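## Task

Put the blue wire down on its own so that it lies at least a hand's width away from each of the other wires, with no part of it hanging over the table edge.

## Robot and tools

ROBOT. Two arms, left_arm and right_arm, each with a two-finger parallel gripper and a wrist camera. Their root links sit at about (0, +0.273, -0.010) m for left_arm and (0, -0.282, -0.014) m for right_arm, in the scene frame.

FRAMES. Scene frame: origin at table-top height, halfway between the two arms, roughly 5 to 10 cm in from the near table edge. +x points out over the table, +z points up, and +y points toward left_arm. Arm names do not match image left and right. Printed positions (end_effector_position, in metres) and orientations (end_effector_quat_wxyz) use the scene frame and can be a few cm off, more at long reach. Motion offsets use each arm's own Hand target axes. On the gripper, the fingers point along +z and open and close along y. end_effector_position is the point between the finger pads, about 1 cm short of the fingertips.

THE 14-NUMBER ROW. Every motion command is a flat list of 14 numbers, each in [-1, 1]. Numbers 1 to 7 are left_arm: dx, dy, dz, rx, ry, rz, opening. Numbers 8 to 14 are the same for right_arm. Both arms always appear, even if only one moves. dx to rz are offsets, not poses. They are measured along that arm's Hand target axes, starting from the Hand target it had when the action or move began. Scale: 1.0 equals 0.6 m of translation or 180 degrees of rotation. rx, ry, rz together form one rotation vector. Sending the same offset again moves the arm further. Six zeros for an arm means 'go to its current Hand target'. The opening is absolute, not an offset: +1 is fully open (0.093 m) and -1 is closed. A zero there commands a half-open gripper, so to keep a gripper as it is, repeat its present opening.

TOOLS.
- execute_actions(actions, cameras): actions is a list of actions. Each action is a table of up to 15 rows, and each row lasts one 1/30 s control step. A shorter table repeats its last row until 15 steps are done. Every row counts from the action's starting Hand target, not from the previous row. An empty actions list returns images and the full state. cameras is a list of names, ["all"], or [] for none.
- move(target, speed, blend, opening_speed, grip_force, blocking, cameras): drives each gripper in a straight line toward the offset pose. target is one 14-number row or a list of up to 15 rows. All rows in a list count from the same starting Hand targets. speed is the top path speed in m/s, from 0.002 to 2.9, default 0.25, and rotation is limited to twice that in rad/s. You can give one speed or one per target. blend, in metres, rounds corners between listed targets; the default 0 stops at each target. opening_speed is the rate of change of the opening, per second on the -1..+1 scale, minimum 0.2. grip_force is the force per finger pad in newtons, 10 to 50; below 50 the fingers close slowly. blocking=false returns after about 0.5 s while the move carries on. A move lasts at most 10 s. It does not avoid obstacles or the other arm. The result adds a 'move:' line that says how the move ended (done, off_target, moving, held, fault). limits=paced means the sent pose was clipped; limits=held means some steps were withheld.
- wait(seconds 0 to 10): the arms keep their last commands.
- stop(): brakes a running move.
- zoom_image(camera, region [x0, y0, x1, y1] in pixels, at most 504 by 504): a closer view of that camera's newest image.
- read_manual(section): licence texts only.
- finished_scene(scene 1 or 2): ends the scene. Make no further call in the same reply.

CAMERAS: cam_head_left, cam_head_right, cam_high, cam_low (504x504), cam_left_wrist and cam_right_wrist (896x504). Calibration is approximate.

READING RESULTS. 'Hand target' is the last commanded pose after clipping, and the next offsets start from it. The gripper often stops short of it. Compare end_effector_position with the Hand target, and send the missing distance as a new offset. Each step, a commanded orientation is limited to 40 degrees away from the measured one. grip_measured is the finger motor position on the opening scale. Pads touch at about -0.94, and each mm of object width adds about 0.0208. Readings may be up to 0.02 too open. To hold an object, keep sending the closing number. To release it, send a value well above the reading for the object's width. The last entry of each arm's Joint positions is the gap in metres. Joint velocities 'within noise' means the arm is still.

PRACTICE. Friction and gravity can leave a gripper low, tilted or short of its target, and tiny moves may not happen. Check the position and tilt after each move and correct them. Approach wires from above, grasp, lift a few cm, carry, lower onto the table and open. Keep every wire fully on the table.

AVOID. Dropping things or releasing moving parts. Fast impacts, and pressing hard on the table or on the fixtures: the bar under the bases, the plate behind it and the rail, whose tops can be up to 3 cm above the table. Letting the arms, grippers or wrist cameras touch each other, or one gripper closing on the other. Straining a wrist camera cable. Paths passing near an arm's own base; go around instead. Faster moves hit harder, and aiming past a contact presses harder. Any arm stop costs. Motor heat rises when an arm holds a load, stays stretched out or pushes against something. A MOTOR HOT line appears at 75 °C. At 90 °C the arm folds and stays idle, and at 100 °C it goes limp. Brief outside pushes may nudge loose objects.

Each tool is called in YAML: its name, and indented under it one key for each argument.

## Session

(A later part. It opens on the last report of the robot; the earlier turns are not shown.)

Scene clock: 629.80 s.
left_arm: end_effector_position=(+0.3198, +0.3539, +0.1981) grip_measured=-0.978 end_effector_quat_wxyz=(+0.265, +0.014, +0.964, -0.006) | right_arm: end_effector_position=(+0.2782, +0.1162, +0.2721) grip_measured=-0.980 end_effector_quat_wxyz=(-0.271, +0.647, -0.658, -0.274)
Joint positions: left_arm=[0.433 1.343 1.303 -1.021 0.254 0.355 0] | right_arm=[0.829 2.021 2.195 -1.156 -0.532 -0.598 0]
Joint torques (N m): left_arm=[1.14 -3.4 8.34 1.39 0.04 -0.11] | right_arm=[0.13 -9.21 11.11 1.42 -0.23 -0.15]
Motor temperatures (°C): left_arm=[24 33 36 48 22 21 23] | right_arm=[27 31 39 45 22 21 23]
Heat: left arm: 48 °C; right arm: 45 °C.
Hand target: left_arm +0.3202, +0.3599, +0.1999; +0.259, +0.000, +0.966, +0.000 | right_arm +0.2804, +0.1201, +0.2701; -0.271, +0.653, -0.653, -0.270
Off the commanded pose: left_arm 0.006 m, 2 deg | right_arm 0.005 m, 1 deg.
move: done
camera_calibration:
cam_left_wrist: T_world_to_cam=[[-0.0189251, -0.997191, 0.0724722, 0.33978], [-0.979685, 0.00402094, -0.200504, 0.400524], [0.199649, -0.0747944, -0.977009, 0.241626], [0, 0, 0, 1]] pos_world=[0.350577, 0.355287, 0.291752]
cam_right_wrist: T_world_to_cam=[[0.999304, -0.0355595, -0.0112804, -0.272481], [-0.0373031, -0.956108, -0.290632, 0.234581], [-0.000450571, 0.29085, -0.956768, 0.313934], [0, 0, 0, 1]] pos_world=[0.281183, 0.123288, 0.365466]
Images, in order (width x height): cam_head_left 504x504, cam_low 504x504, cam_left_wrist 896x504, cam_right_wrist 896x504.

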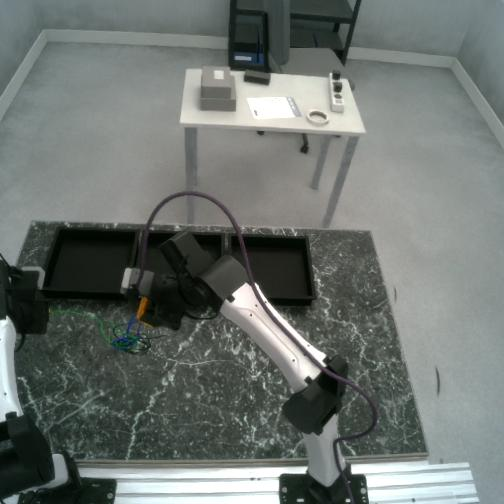

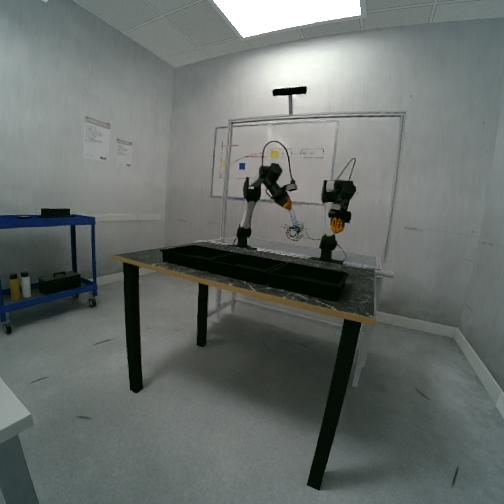

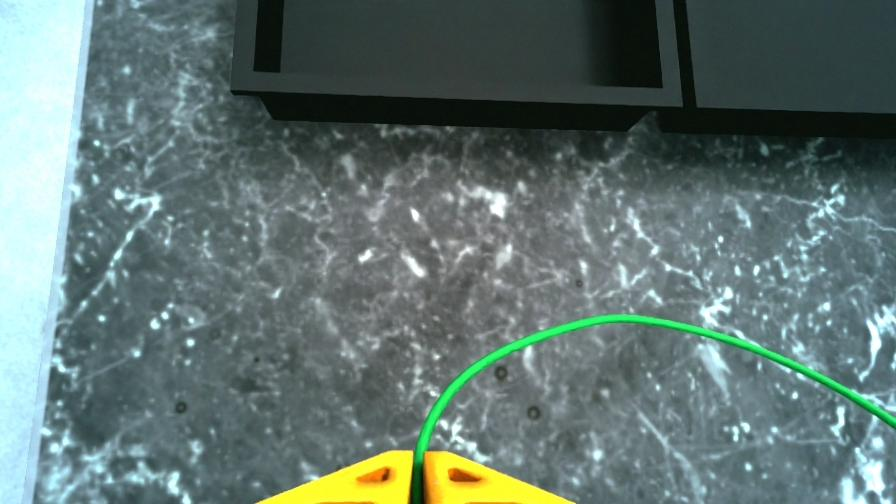

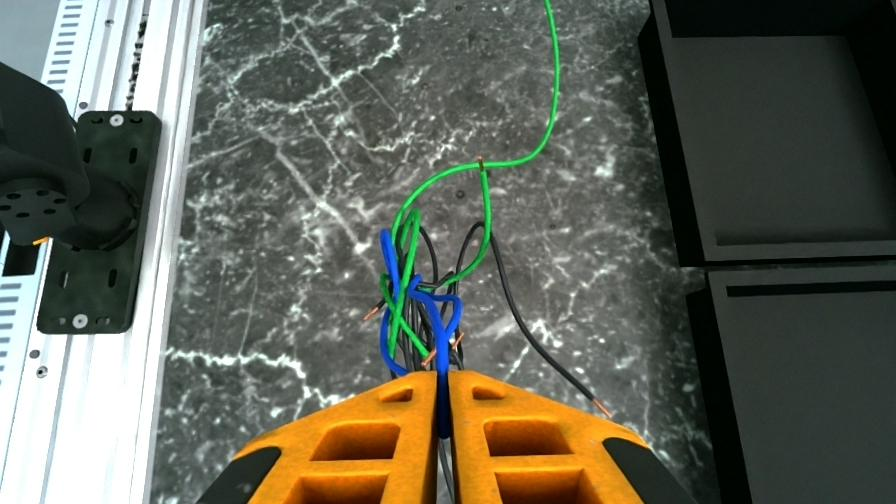

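zoom_image:
  camera: "cam_right_wrist"
  region: [330, 140, 630, 440]

zoom_image:
  camera: "cam_low"
  region: [250, 180, 370, 270]

Scaled by 1.680.

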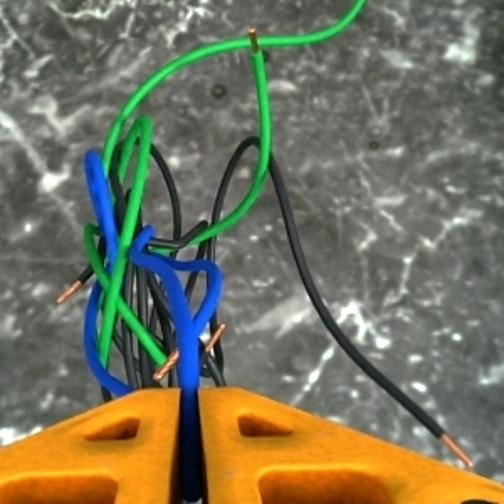

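Scaled by 4.200.

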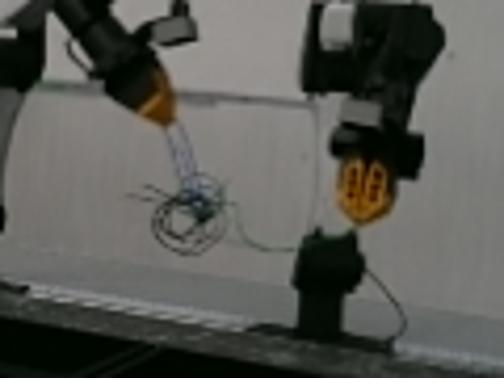

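move:
  target: [0.1375, 0, 0.2382, 0, 0, 0, -1.0, 0.2239, 0, 0.1768, 0, 0, 0, -1.0]
  speed: 0.08
  cameras: ["cam_left_wrist", "cam_right_wrist", "cam_low"]

Scene clock: 660.07 s.
left_arm: end_effector_position=(+0.3222, +0.3583, +0.0422) grip_measured=-0.978 end_effector_quat_wxyz=(+0.267, +0.009, +0.964, -0.004) | right_arm: end_effector_position=(+0.2763, +0.0986, +0.0885) grip_measured=-0.980 end_effector_quat_wxyz=(-0.248, +0.651, -0.666, -0.268)
Joint positions: left_arm=[0.417 1.437 0.743 -0.355 0.241 0.331 0] | right_arm=[0.807 1.951 1.383 -0.482 -0.534 -0.635 0]
Joint torques (N m): left_arm=[0.1 -3.78 5.26 1.77 0.02 -0.11] | right_arm=[-0.8 -12.86 8.06 1.68 -0.4 -0.14]
Heat: left arm: 44 °C; right arm: 42 °C.
Hand target: left_arm +0.3203, +0.3600, +0.0349; +0.259, +0.000, +0.966, +0.000 | right_arm +0.2806, +0.1000, +0.1000; -0.271, +0.653, -0.653, -0.270
Off the commanded pose: left_arm 0.008 m, 1 deg | right_arm 0.012 m, 3 deg.
move: off_target (right_arm)
camera_calibration:
cam_left_wrist: T_world_to_cam=[[-0.00884212, -0.997459, 0.0706949, 0.352383], [-0.978777, -0.00584182, -0.204844, 0.374968], [0.204736, -0.0710058, -0.976238, 0.0862081], [0, 0, 0, 1]] pos_world=[0.352476, 0.359799, 0.136058]
cam_right_wrist: T_world_to_cam=[[0.998869, -0.0323324, -0.0348748, -0.271457], [-0.0399326, -0.968485, -0.245849, 0.162285], [-0.0258268, 0.246964, -0.968681, 0.155782], [0, 0, 0, 1]] pos_world=[0.281654, 0.109921, 0.181334]
Images, in order (width x height): cam_low 504x504, cam_left_wrist 896x504, cam_right_wrist 896x504.

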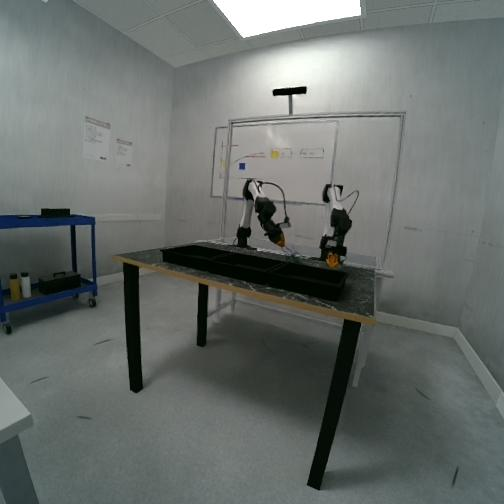

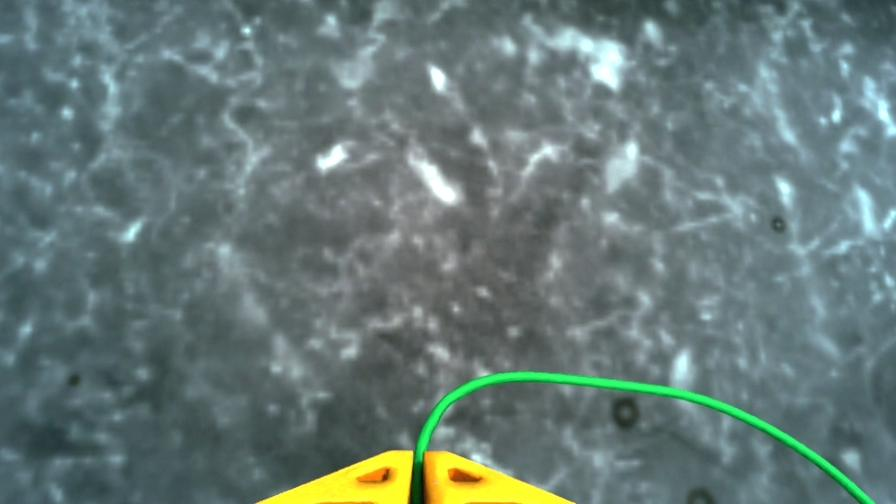

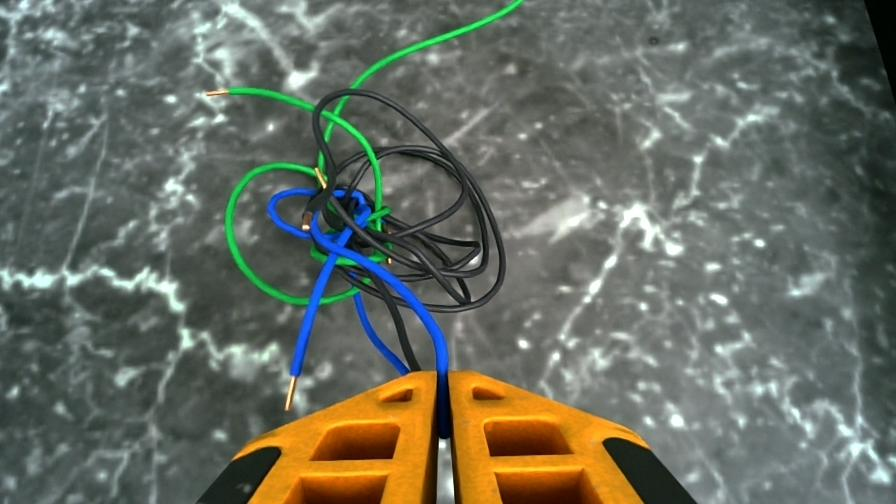

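zoom_image:
  camera: "cam_right_wrist"
  region: [200, 70, 520, 390]

zoom_image:
  camera: "cam_right_wrist"
  region: [260, 150, 420, 310]

Scaled by 1.575.

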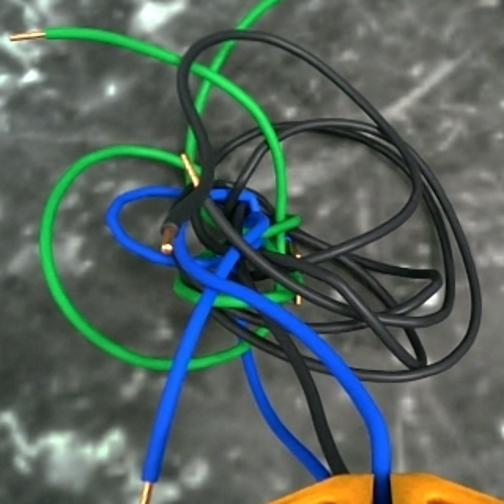

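Scaled by 3.150.

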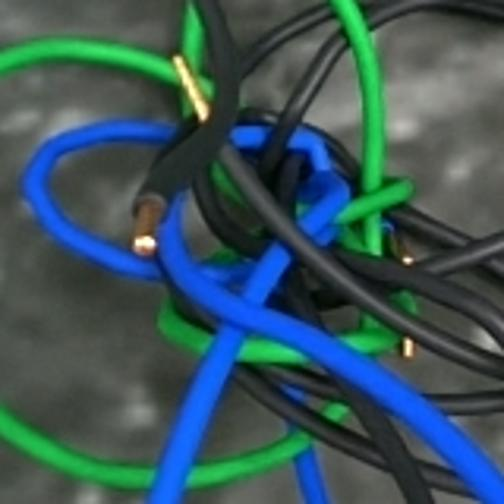

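move:
  target:
    - [0.0167, 0, 0.0289, 0, 0, 0, -1.0, 0.1473, 0.0143, -0.0177, 0, 0, 0, -1.0]
    - [0.0167, 0, 0.0289, 0, 0, 0, -0.3, 0.1473, 0.0143, -0.0177, 0, 0, 0, -1.0]
    - [0.0167, 0, -0.16, 0, 0, 0, -0.3, 0.1473, 0.0143, -0.0177, 0, 0, 0, -1.0]
  speed: 0.08
  opening_speed: 0.8
  cameras: ["cam_left_wrist", "cam_right_wrist", "cam_high"]

Scene clock: 768.43 s.
left_arm: end_effector_position=(+0.2620, +0.3591, +0.1026) grip_measured=-0.302 end_effector_quat_wxyz=(+0.248, -0.007, +0.969, -0.003) | right_arm: end_effector_position=(+0.2670, +0.0277, +0.0291) grip_measured=-0.980 end_effector_quat_wxyz=(-0.241, +0.649, -0.668, -0.272)
Joint positions: left_arm=[0.529 1.16 0.813 -0.765 0.27 0.411 0.031] | right_arm=[0.671 1.883 1.046 -0.302 -0.602 -0.772 0]
Joint torques (N m): left_arm=[1.1 -4.29 8.17 1.32 0.32 0.24] | right_arm=[-0.66 -12.92 7.19 1.48 -0.44 -0.14]
Motor temperatures (°C): left_arm=[24 35 35 42 22 21 23] | right_arm=[26 49 36 40 22 21 23]
Heat: left arm: 42 °C; right arm: 49 °C.
Hand target: left_arm +0.2635, +0.3600, +0.1129; +0.259, +0.000, +0.966, +0.000 | right_arm +0.2720, +0.0300, +0.0451; -0.271, +0.653, -0.653, -0.270
Off the commanded pose: left_arm 0.011 m, 2 deg | right_arm 0.017 m, 4 deg.
move: off_target (left_arm, right_arm)
camera_calibration:
cam_left_wrist: T_world_to_cam=[[0.0257883, -0.99665, 0.0776076, 0.33834], [-0.985517, -0.0383625, -0.165179, 0.337778], [0.167603, -0.072224, -0.983205, 0.168405], [0, 0, 0, 1]] pos_world=[0.295936, 0.362328, 0.195112]
cam_right_wrist: T_world_to_cam=[[0.998157, -0.0329705, -0.0509429, -0.265798], [-0.0443745, -0.969217, -0.242174, 0.0797455], [-0.0413901, 0.243989, -0.968894, 0.119669], [0, 0, 0, 1]] pos_world=[0.2738, 0.0393294, 0.121718]
Images, in order (width x height): cam_high 504x504, cam_left_wrist 896x504, cam_right_wrist 896x504.

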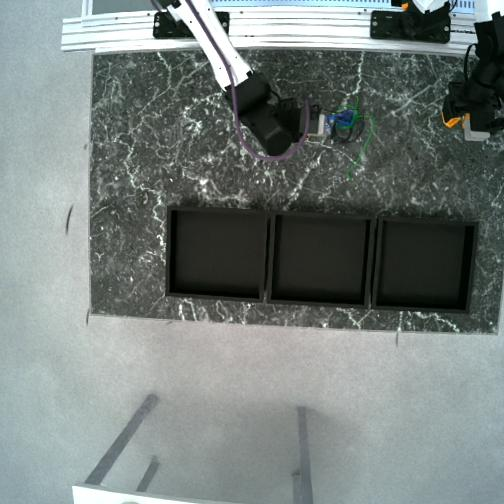

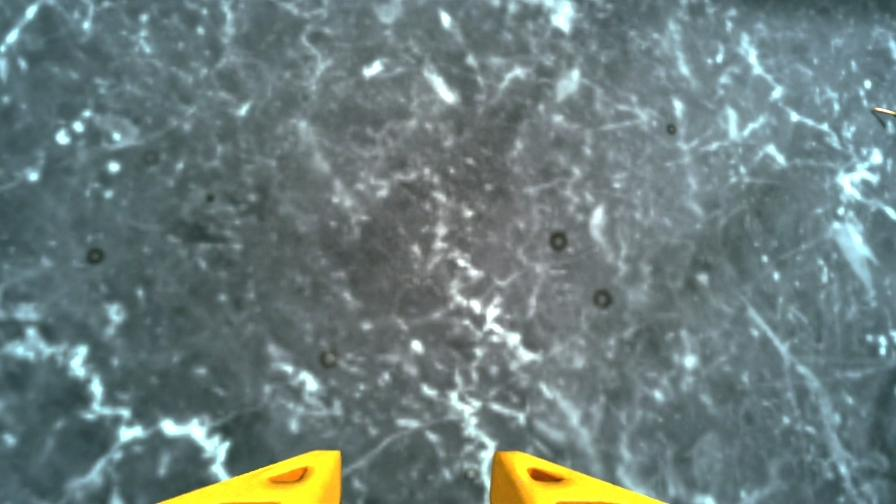

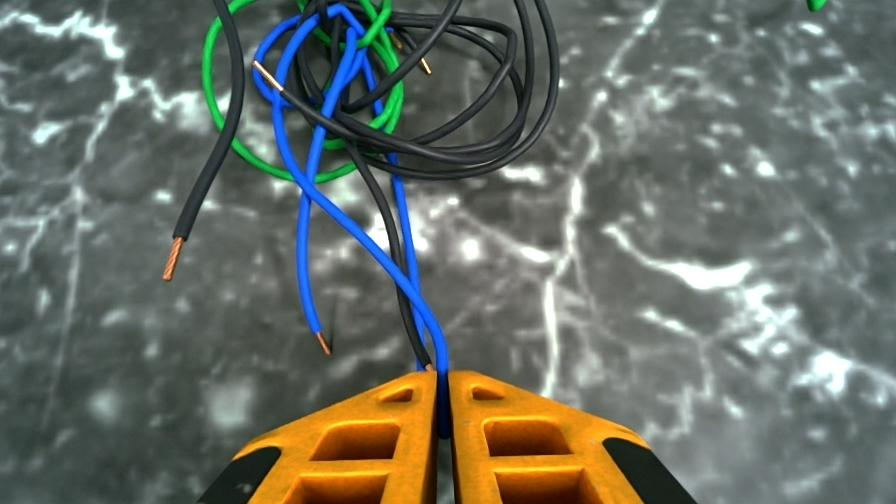

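zoom_image:
  camera: "cam_right_wrist"
  region: [140, 0, 500, 380]

zoom_image:
  camera: "cam_right_wrist"
  region: [200, 0, 440, 200]

zoom_image:
  camera: "cam_high"
  region: [310, 80, 410, 190]

Scaled by 1.326.

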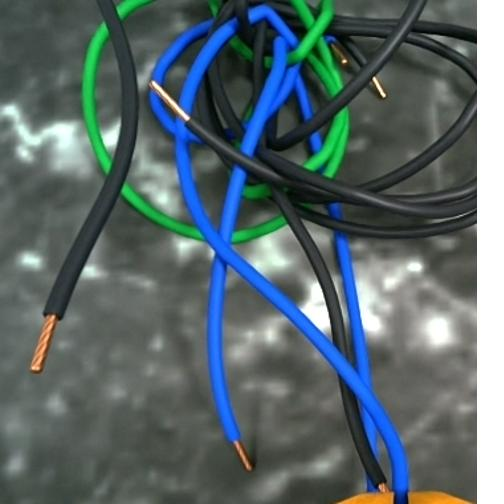

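Scaled by 2.100.

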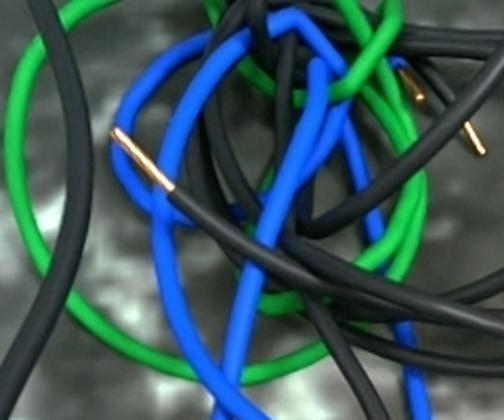

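Scaled by 4.582.

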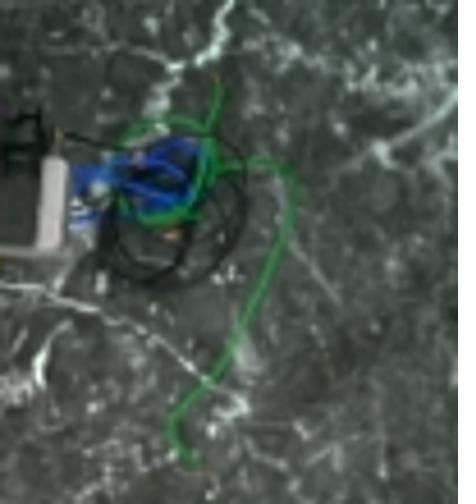

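move:
  target: [0, 0, 0, 0, 0, 0, -0.3, 0.0707, 0, -0.0707, 0, 0, 0, -1.0]
  speed: 0.08
  cameras: ["cam_right_wrist", "cam_high"]

Scene clock: 805.73 s.
left_arm: end_effector_position=(+0.2619, +0.3591, +0.1026) grip_measured=-0.302 end_effector_quat_wxyz=(+0.248, -0.007, +0.969, -0.003) | right_arm: end_effector_position=(+0.2738, -0.0288, +0.0351) grip_measured=-0.980 end_effector_quat_wxyz=(-0.260, +0.650, -0.662, -0.269)
Joint positions: left_arm=[0.529 1.16 0.813 -0.765 0.27 0.411 0.031] | right_arm=[0.511 1.79 0.951 -0.366 -0.668 -0.95 0]
Joint torques (N m): left_arm=[1.1 -4.29 8.17 1.29 0.32 0.25] | right_arm=[-0.54 -11.47 7.17 0.95 -0.51 -0.14]
Heat: left arm: 41 °C; right arm: 50 °C.
Hand target: left_arm +0.2635, +0.3600, +0.1129; +0.259, +0.000, +0.966, +0.000 | right_arm +0.2719, -0.0300, +0.0451; -0.271, +0.653, -0.653, -0.270
Off the commanded pose: left_arm 0.011 m, 2 deg | right_arm 0.010 m, 2 deg.
move: off_target (left_arm)
camera_calibration:
cam_right_wrist: T_world_to_cam=[[0.9992, -0.0347636, -0.0197667, -0.275534], [-0.0387868, -0.962815, -0.267362, 0.0262146], [-0.00973727, 0.267915, -0.963393, 0.131401], [0, 0, 0, 1]] pos_world=[0.27761, -0.0195429, 0.128153]
Images, in order (width x height): cam_high 504x504, cam_right_wrist 896x504.

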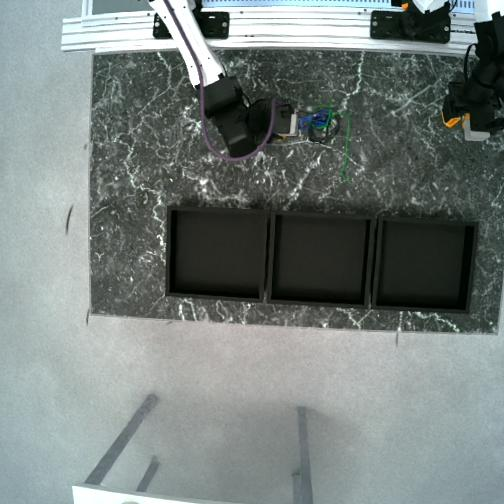

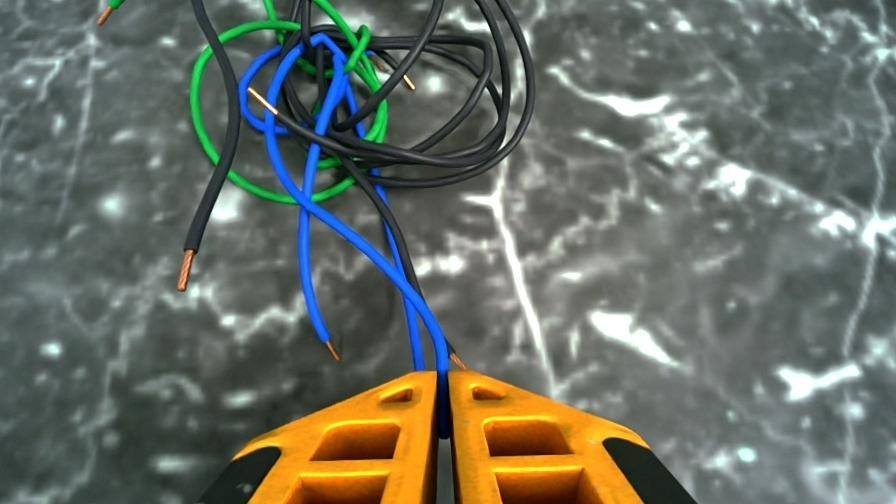

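move:
  target: [-0.0697, -0.4167, -0.1657, 0.1797, 0.0242, 0.3453, -0.3, 0, 0, 0, 0, 0, 0, -1.0]
  speed: 0.15
  cameras: ["cam_left_wrist"]

Scene clock: 980.23 s.
left_arm: end_effector_position=(+0.2511, +0.1126, +0.2176) grip_measured=-0.302 end_effector_quat_wxyz=(+0.182, +0.552, +0.805, -0.119) | right_arm: end_effector_position=(+0.2738, -0.0288, +0.0351) grip_measured=-0.980 end_effector_quat_wxyz=(-0.260, +0.650, -0.661, -0.269)
Joint positions: left_arm=[-0.337 1.368 1.479 -1.332 0.332 0.777 0.031] | right_arm=[0.511 1.79 0.951 -0.366 -0.668 -0.951 0]
Joint torques (N m): left_arm=[0.01 -3.28 7.76 0.97 0.39 0.26] | right_arm=[-0.55 -11.47 7.2 0.95 -0.5 -0.14]
Motor temperatures (°C): left_arm=[23 35 42 37 22 21 22] | right_arm=[26 47 32 31 23 21 23]
Heat: left arm: 42 °C; right arm: 47 °C.
Hand target: left_arm +0.2499, +0.1100, +0.2201; +0.177, +0.560, +0.799, -0.124 | right_arm +0.2719, -0.0300, +0.0451; -0.271, +0.653, -0.653, -0.270
Off the commanded pose: left_arm 0.004 m, 1 deg | right_arm 0.010 m, 2 deg.
move: done
camera_calibration:
cam_left_wrist: T_world_to_cam=[[-0.923968, -0.378168, 0.0571987, 0.257366], [-0.38222, 0.918382, -0.102385, 0.0637552], [-0.0138115, -0.116463, -0.993099, 0.318144], [0, 0, 0, 1]] pos_world=[0.26656, 0.0758279, 0.307756]
Images, in order (width x height): cam_left_wrist 896x504.

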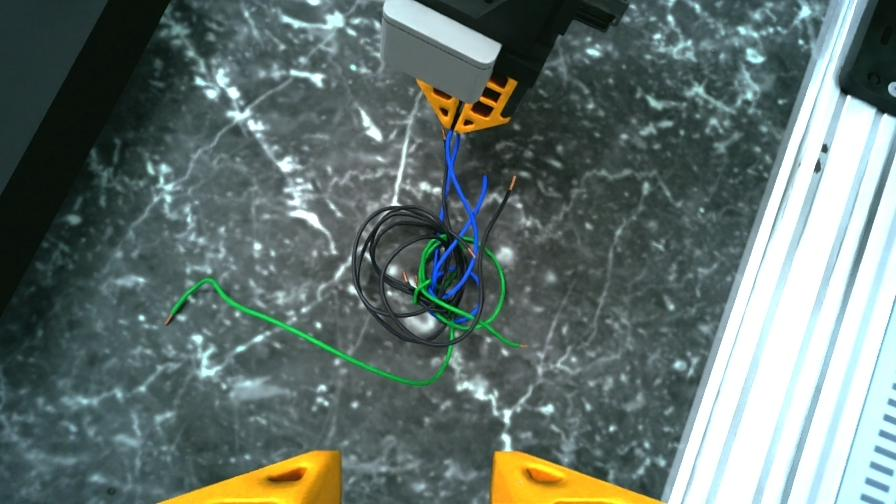

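zoom_image:
  camera: "cam_left_wrist"
  region: [330, 170, 550, 390]

zoom_image:
  camera: "cam_left_wrist"
  region: [395, 220, 515, 340]

zoom_image:
  camera: "cam_left_wrist"
  region: [420, 250, 480, 310]

Scaled by 2.291.

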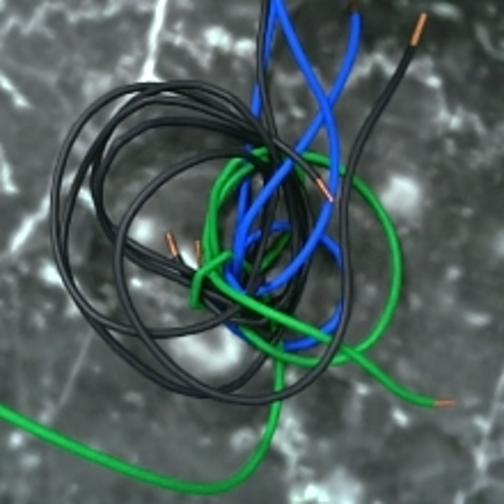

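Scaled by 4.200.

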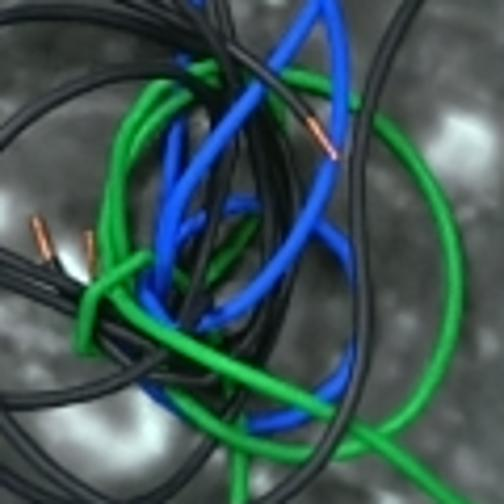

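Scaled by 8.400.

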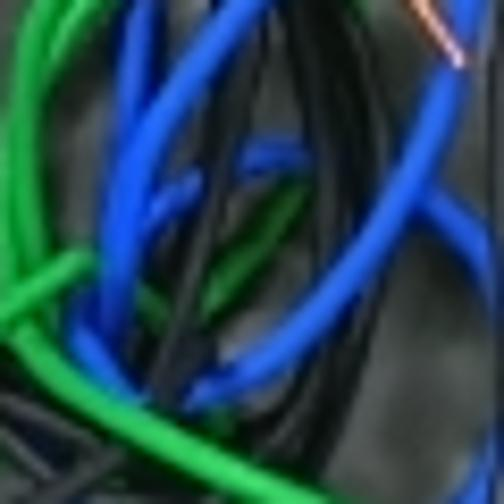

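move:
  target: [0.2653, 0.2037, -0.1788, -0.1927, 0.0340, -0.8700, -0.3, -0.3475, -0.03, 0.1002, 0, 0, 0, -1.0]
  speed: 0.15
  cameras: ["cam_left_wrist", "cam_right_wrist", "cam_high"]

Scene clock: 1094.90 s.
left_arm: end_effector_position=(+0.3006, +0.3246, +0.2493) grip_measured=-0.302 end_effector_quat_wxyz=(-0.101, +0.692, -0.712, +0.072) | right_arm: end_effector_position=(+0.2876, +0.1539, +0.1505) grip_measured=-0.980 end_effector_quat_wxyz=(-0.272, +0.655, -0.651, -0.270)
Joint positions: left_arm=[0.264 1.551 1.814 -1.568 0.056 -1.322 0.031] | right_arm=[0.877 2.057 1.749 -0.659 -0.504 -0.577 0]
Joint torques (N m): left_arm=[1.18 -4.03 7.13 0.8 -0.15 -0.12] | right_arm=[0.29 -10.07 12.26 1.46 -0.21 0.11]
Heat: left arm: 43 °C; right arm: 47 °C.
Hand target: left_arm +0.3002, +0.3299, +0.2499; +0.000, +0.707, -0.707, +0.000 | right_arm +0.2900, +0.1599, +0.1500; -0.271, +0.653, -0.653, -0.270
Off the commanded pose: left_arm 0.005 m, 14 deg | right_arm 0.007 m, 0 deg.
joint sent to its limit (left arm) — joint 4 (wrist pitch), lower limit. The joint targets are off in orientation, not in position.
move: off_target (left_arm)
camera_calibration:
cam_left_wrist: T_world_to_cam=[[0.955258, 0.00930853, 0.295628, -0.368707], [-0.0782369, -0.955951, 0.282906, 0.312173], [0.28524, -0.293377, -0.912452, 0.322398], [0, 0, 0, 1]] pos_world=[0.284673, 0.396438, 0.314858]
cam_right_wrist: T_world_to_cam=[[0.999812, -0.0192773, 0.00225131, -0.286624], [-0.0178269, -0.958009, -0.286184, 0.229558], [0.00767365, 0.28609, -0.958172, 0.18518], [0, 0, 0, 1]] pos_world=[0.289242, 0.161415, 0.243775]
Images, in order (width x height): cam_high 504x504, cam_left_wrist 896x504, cam_right_wrist 896x504.

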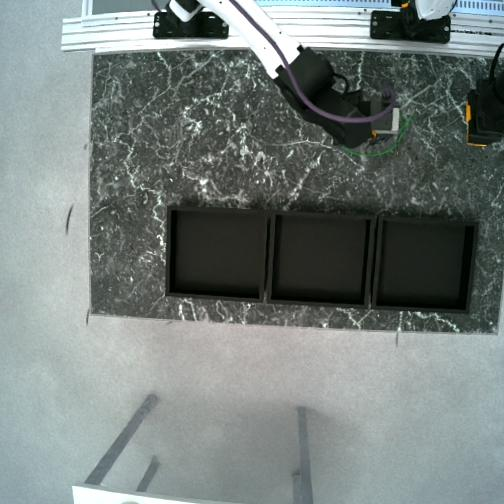

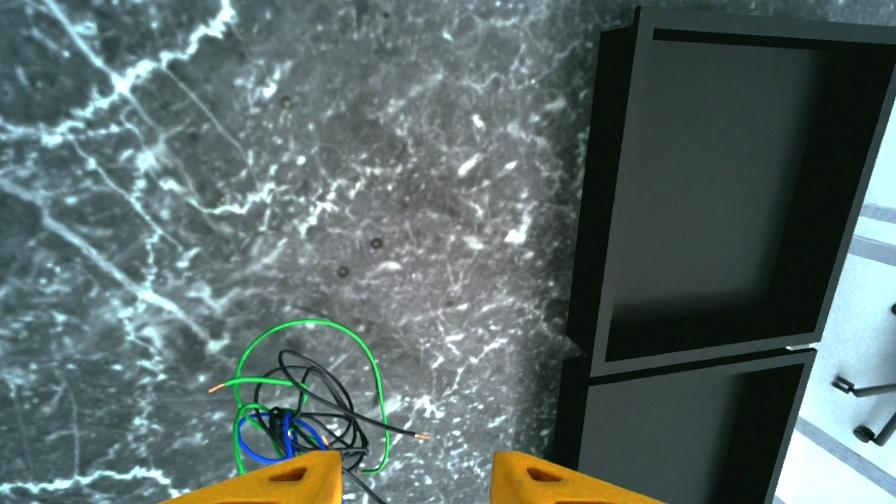

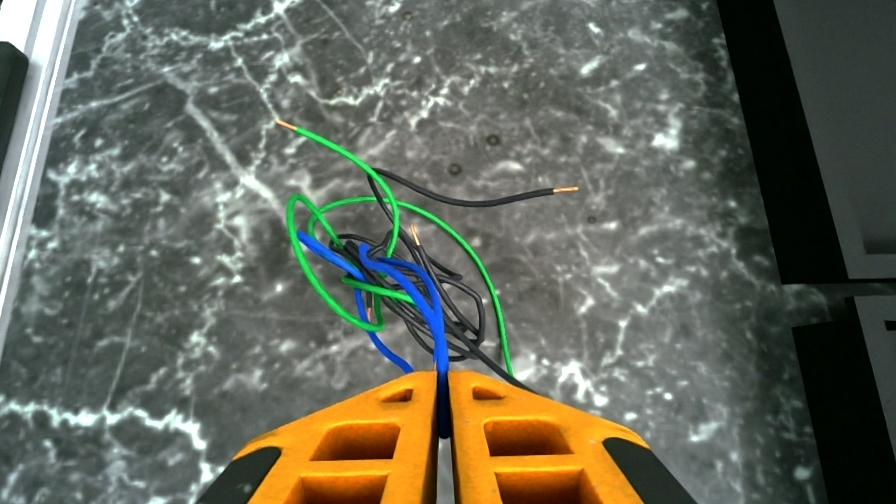

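move:
  target: [0, 0, 0, 0, 0, 0, -0.3, 0.1885, -0.0167, 0.0236, 0, -0.1389, 0, -1.0]
  speed: 0.1
  cameras: ["cam_left_wrist", "cam_right_wrist"]

Scene clock: 1112.73 s.
left_arm: end_effector_position=(+0.3006, +0.3246, +0.2493) grip_measured=-0.302 end_effector_quat_wxyz=(-0.101, +0.692, -0.711, +0.072) | right_arm: end_effector_position=(+0.2991, +0.0911, +0.0667) grip_measured=-0.980 end_effector_quat_wxyz=(-0.407, +0.583, -0.578, -0.401)
Joint positions: left_arm=[0.264 1.551 1.814 -1.568 0.056 -1.323 0.031] | right_arm=[0.672 2.029 0.985 0.446 -0.863 -0.46 0]
Joint torques (N m): left_arm=[1.21 -4.03 7.12 0.8 -0.15 -0.11] | right_arm=[-0.54 -8.72 6.87 2.11 -0.34 0.09]
Heat: left arm: 42 °C; right arm: 47 °C.
Hand target: left_arm +0.3002, +0.3299, +0.2499; +0.000, +0.707, -0.707, +0.000 | right_arm +0.3001, +0.0899, +0.0600; -0.406, +0.579, -0.579, -0.405
Off the commanded pose: left_arm 0.005 m, 14 deg | right_arm 0.007 m, 1 deg.
joint sent to its limit (left arm) — joint 4 (wrist pitch), lower limit. The joint targets are off in orientation, not in position.
move: off_target (left_arm)
camera_calibration:
cam_left_wrist: T_world_to_cam=[[0.955226, 0.0100977, 0.295704, -0.368939], [-0.0775405, -0.955943, 0.283126, 0.311894], [0.285535, -0.293379, -0.912359, 0.322314], [0, 0, 0, 1]] pos_world=[0.284573, 0.396438, 0.314858]
cam_right_wrist: T_world_to_cam=[[0.999823, -0.0187652, -0.00148927, -0.298937], [-0.0150937, -0.751894, -0.659111, 0.150937], [0.0112486, 0.659016, -0.752045, 0.0740214], [0, 0, 0, 1]] pos_world=[0.300329, 0.0590981, 0.154707]
Images, in order (width x height): cam_left_wrist 896x504, cam_right_wrist 896x504.

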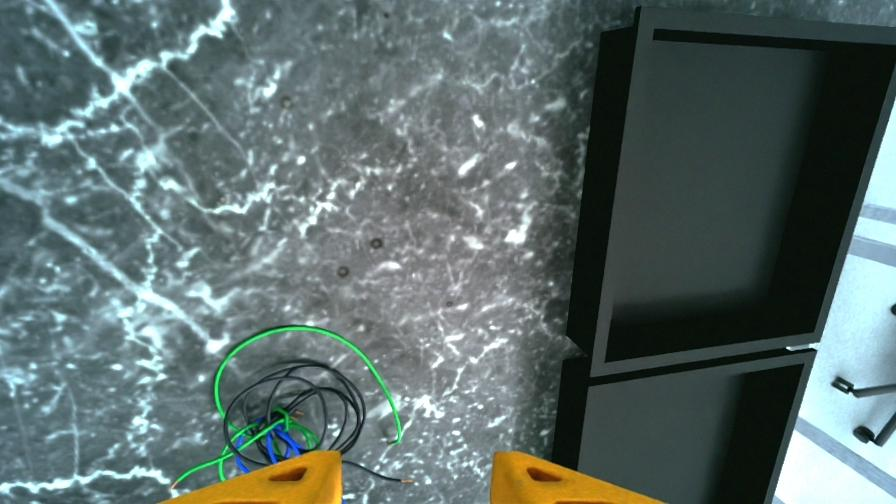

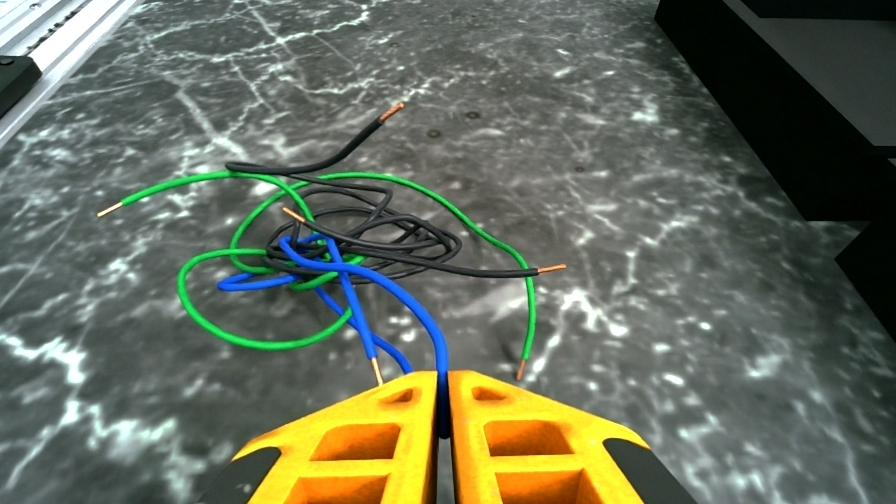

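move:
  target: [0.3083, 0.025, 0.2833, 0, 0, 0, 0.0, 0, 0, 0, 0, 0, 0, -1.0]
  speed: 0.12
  cameras: ["cam_left_wrist", "cam_right_wrist"]

Scene clock: 1166.10 s.
left_arm: end_effector_position=(+0.2871, +0.1457, +0.0872) grip_measured=-0.002 end_effector_quat_wxyz=(-0.007, +0.701, -0.713, +0.008) | right_arm: end_effector_position=(+0.2992, +0.0911, +0.0668) grip_measured=-0.980 end_effector_quat_wxyz=(-0.407, +0.583, -0.578, -0.401)
Joint positions: left_arm=[-0.374 1.668 1.328 -1.174 0.013 -1.96 0.045] | right_arm=[0.672 2.029 0.985 0.447 -0.863 -0.46 0]
Joint torques (N m): left_arm=[0.23 -5.39 5 0.49 0.05 -0.17] | right_arm=[-0.59 -8.72 6.84 2.1 -0.34 0.08]
Motor temperatures (°C): left_arm=[23 35 41 33 22 21 21] | right_arm=[26 44 33 36 22 21 23]
Heat: left arm: 41 °C; right arm: 44 °C.
Hand target: left_arm +0.2851, +0.1449, +0.0801; +0.000, +0.707, -0.707, +0.000 | right_arm +0.3001, +0.0899, +0.0600; -0.406, +0.579, -0.579, -0.405
Off the commanded pose: left_arm 0.008 m, 2 deg | right_arm 0.007 m, 1 deg.
move: done
camera_calibration:
cam_left_wrist: T_world_to_cam=[[0.996886, 0.0273653, 0.0739572, -0.301473], [0.00141285, -0.943905, 0.330215, 0.157217], [0.078845, -0.329082, -0.941004, 0.192784], [0, 0, 0, 1]] pos_world=[0.285112, 0.22009, 0.151791]
cam_right_wrist: T_world_to_cam=[[0.999821, -0.0188852, -0.00120479, -0.298972], [-0.0149916, -0.751614, -0.659432, 0.151005], [0.011548, 0.659332, -0.751763, 0.0739451], [0, 0, 0, 1]] pos_world=[0.300328, 0.0590969, 0.154806]
Images, in order (width x height): cam_left_wrist 896x504, cam_right_wrist 896x504.

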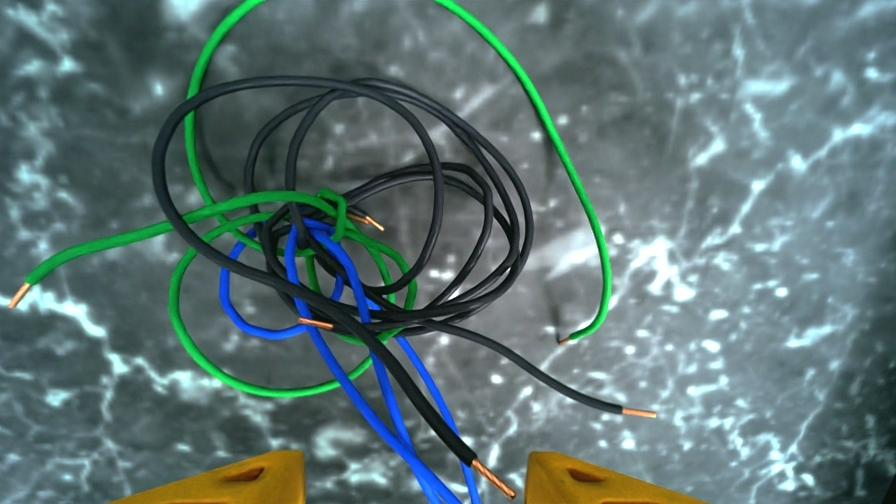

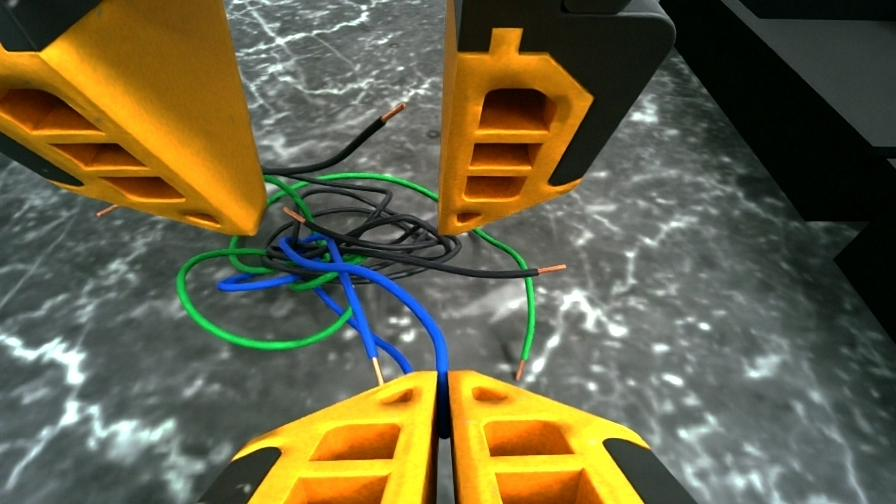

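move:
  target:
    - [-0.03, -0.0117, 0.0133, 0, 0, 0, 0.0, 0, 0, 0, 0, 0, 0, -1.0]
    - [-0.03, -0.0117, 0.0133, 0, 0, 0, -1.0, 0, 0, 0, 0, 0, 0, -1.0]
  speed: 0.1
  opening_speed: 0.8
  cameras: ["cam_left_wrist", "cam_right_wrist"]

Scene clock: 1284.30 s.
left_arm: end_effector_position=(+0.2942, +0.1617, +0.0813) grip_measured=-0.978 end_effector_quat_wxyz=(-0.009, +0.710, -0.704, +0.011) | right_arm: end_effector_position=(+0.2993, +0.0912, +0.0669) grip_measured=-0.980 end_effector_quat_wxyz=(-0.407, +0.583, -0.577, -0.401)
Joint positions: left_arm=[-0.318 1.668 1.303 -1.143 0.013 -1.929 0] | right_arm=[0.672 2.029 0.985 0.447 -0.863 -0.46 0]
Joint torques (N m): left_arm=[0.87 -4.97 4.83 0.54 0.06 0.22] | right_arm=[-0.58 -8.72 6.84 2.1 -0.34 0.08]
Heat: left arm: 37 °C; right arm: 43 °C.
Hand target: left_arm +0.2922, +0.1628, +0.0722; +0.000, +0.707, -0.707, +0.000 | right_arm +0.3001, +0.0899, +0.0600; -0.406, +0.579, -0.579, -0.405
Off the commanded pose: left_arm 0.009 m, 2 deg | right_arm 0.007 m, 1 deg.
move: done
camera_calibration:
cam_left_wrist: T_world_to_cam=[[0.995294, 0.0523311, 0.0815545, -0.312793], [0.0224723, -0.943341, 0.331062, 0.167891], [0.0942586, -0.327672, -0.940078, 0.187176], [0, 0, 0, 1]] pos_world=[0.289905, 0.236079, 0.145888]
cam_right_wrist: T_world_to_cam=[[0.999821, -0.0189075, -0.000574379, -0.299066], [-0.0145866, -0.751288, -0.659813, 0.150988], [0.0120439, 0.659704, -0.751429, 0.0737986], [0, 0, 0, 1]] pos_world=[0.300326, 0.0590955, 0.154906]
Images, in order (width x height): cam_left_wrist 896x504, cam_right_wrist 896x504.

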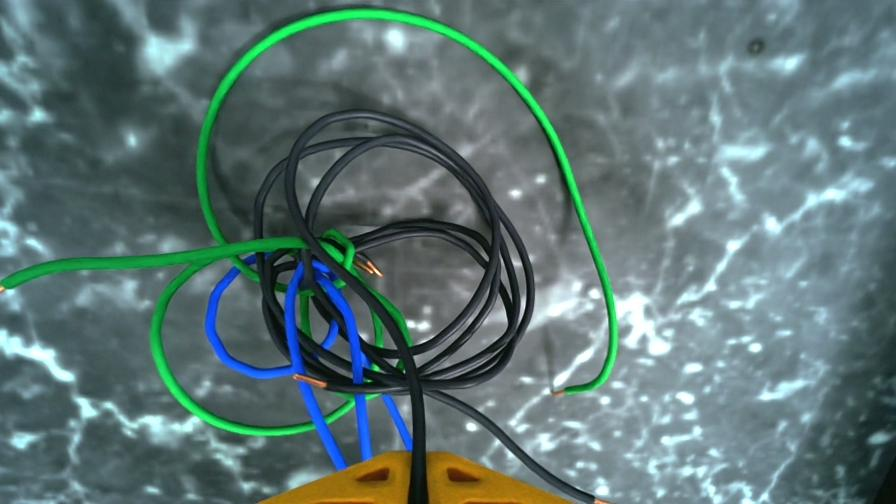

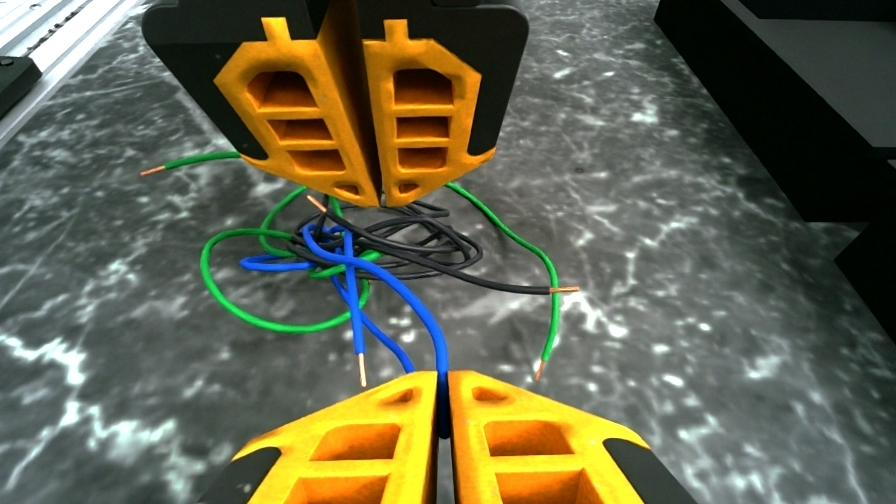

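move:
  target: [-0.03, 0, -0.2, 0, 0, 0, -1.0, 0, 0, 0, 0, 0, 0, -1.0]
  speed: 0.08
  cameras: ["cam_left_wrist", "cam_right_wrist"]

Scene clock: 1294.77 s.
left_arm: end_effector_position=(+0.2942, +0.1798, +0.1864) grip_measured=-0.978 end_effector_quat_wxyz=(-0.010, +0.709, -0.705, +0.010) | right_arm: end_effector_position=(+0.2993, +0.0912, +0.0670) grip_measured=-0.980 end_effector_quat_wxyz=(-0.407, +0.583, -0.577, -0.401)
Joint positions: left_arm=[-0.253 1.668 1.721 -1.564 0.015 -1.863 0] | right_arm=[0.672 2.029 0.985 0.448 -0.863 -0.46 0]
Joint torques (N m): left_arm=[1.06 -6.67 7.01 0.19 0.07 0.22] | right_arm=[-0.61 -8.72 6.84 2.09 -0.33 0.08]
Motor temperatures (°C): left_arm=[23 37 37 30 22 21 22] | right_arm=[26 43 31 41 22 21 23]
Heat: left arm: 37 °C; right arm: 43 °C.
Hand target: left_arm +0.2921, +0.1809, +0.1921; +0.000, +0.707, -0.707, +0.000 | right_arm +0.3001, +0.0899, +0.0600; -0.406, +0.579, -0.579, -0.405
Off the commanded pose: left_arm 0.006 m, 2 deg | right_arm 0.007 m, 1 deg.
joint sent to its limit (left arm) — joint 4 (wrist pitch), lower limit. The joint targets still meet the commanded pose.
move: done
camera_calibration:
cam_left_wrist: T_world_to_cam=[[0.995433, 0.0508989, 0.0807561, -0.321885], [0.0216489, -0.944315, 0.328329, 0.151122], [0.0929708, -0.325081, -0.941105, 0.291905], [0, 0, 0, 1]] pos_world=[0.290005, 0.253983, 0.25109]
cam_right_wrist: T_world_to_cam=[[0.999819, -0.0190281, -0.000290051, -0.299202], [-0.0144844, -0.751008, -0.660134, 0.151057], [0.0123433, 0.660019, -0.751147, 0.0737209], [0, 0, 0, 1]] pos_world=[0.300426, 0.0590943, 0.155006]
Images, in order (width x height): cam_left_wrist 896x504, cam_right_wrist 896x504.

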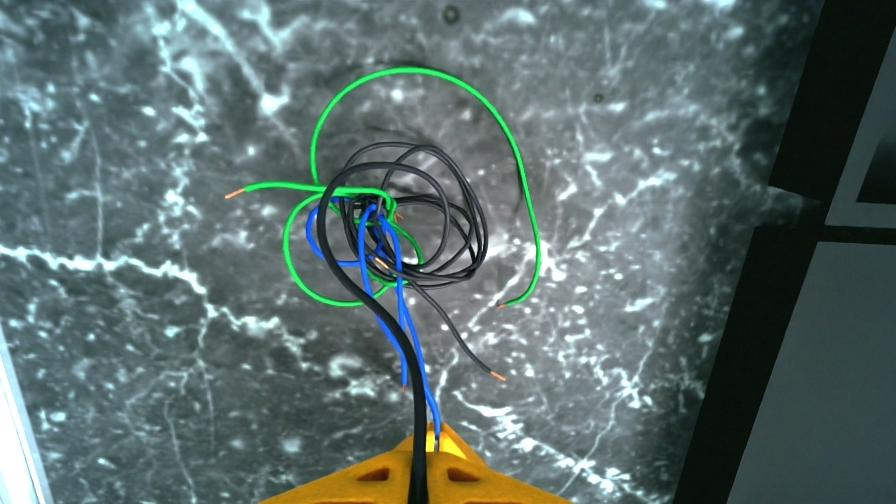

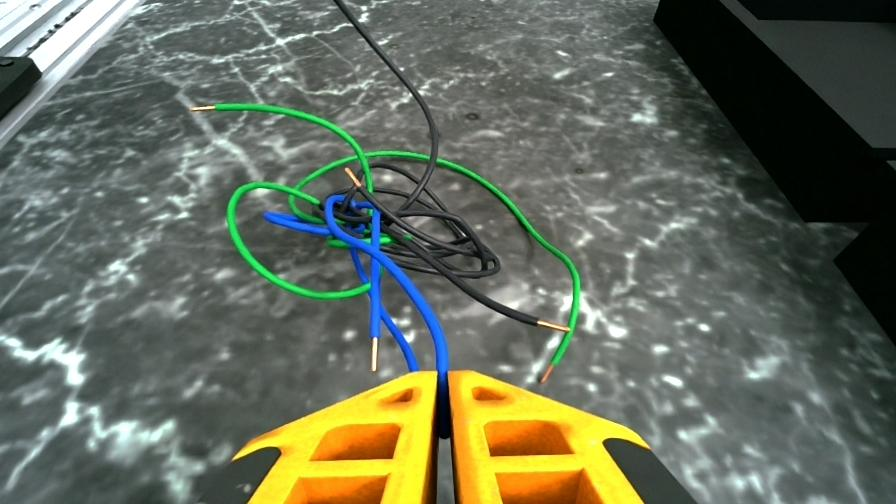

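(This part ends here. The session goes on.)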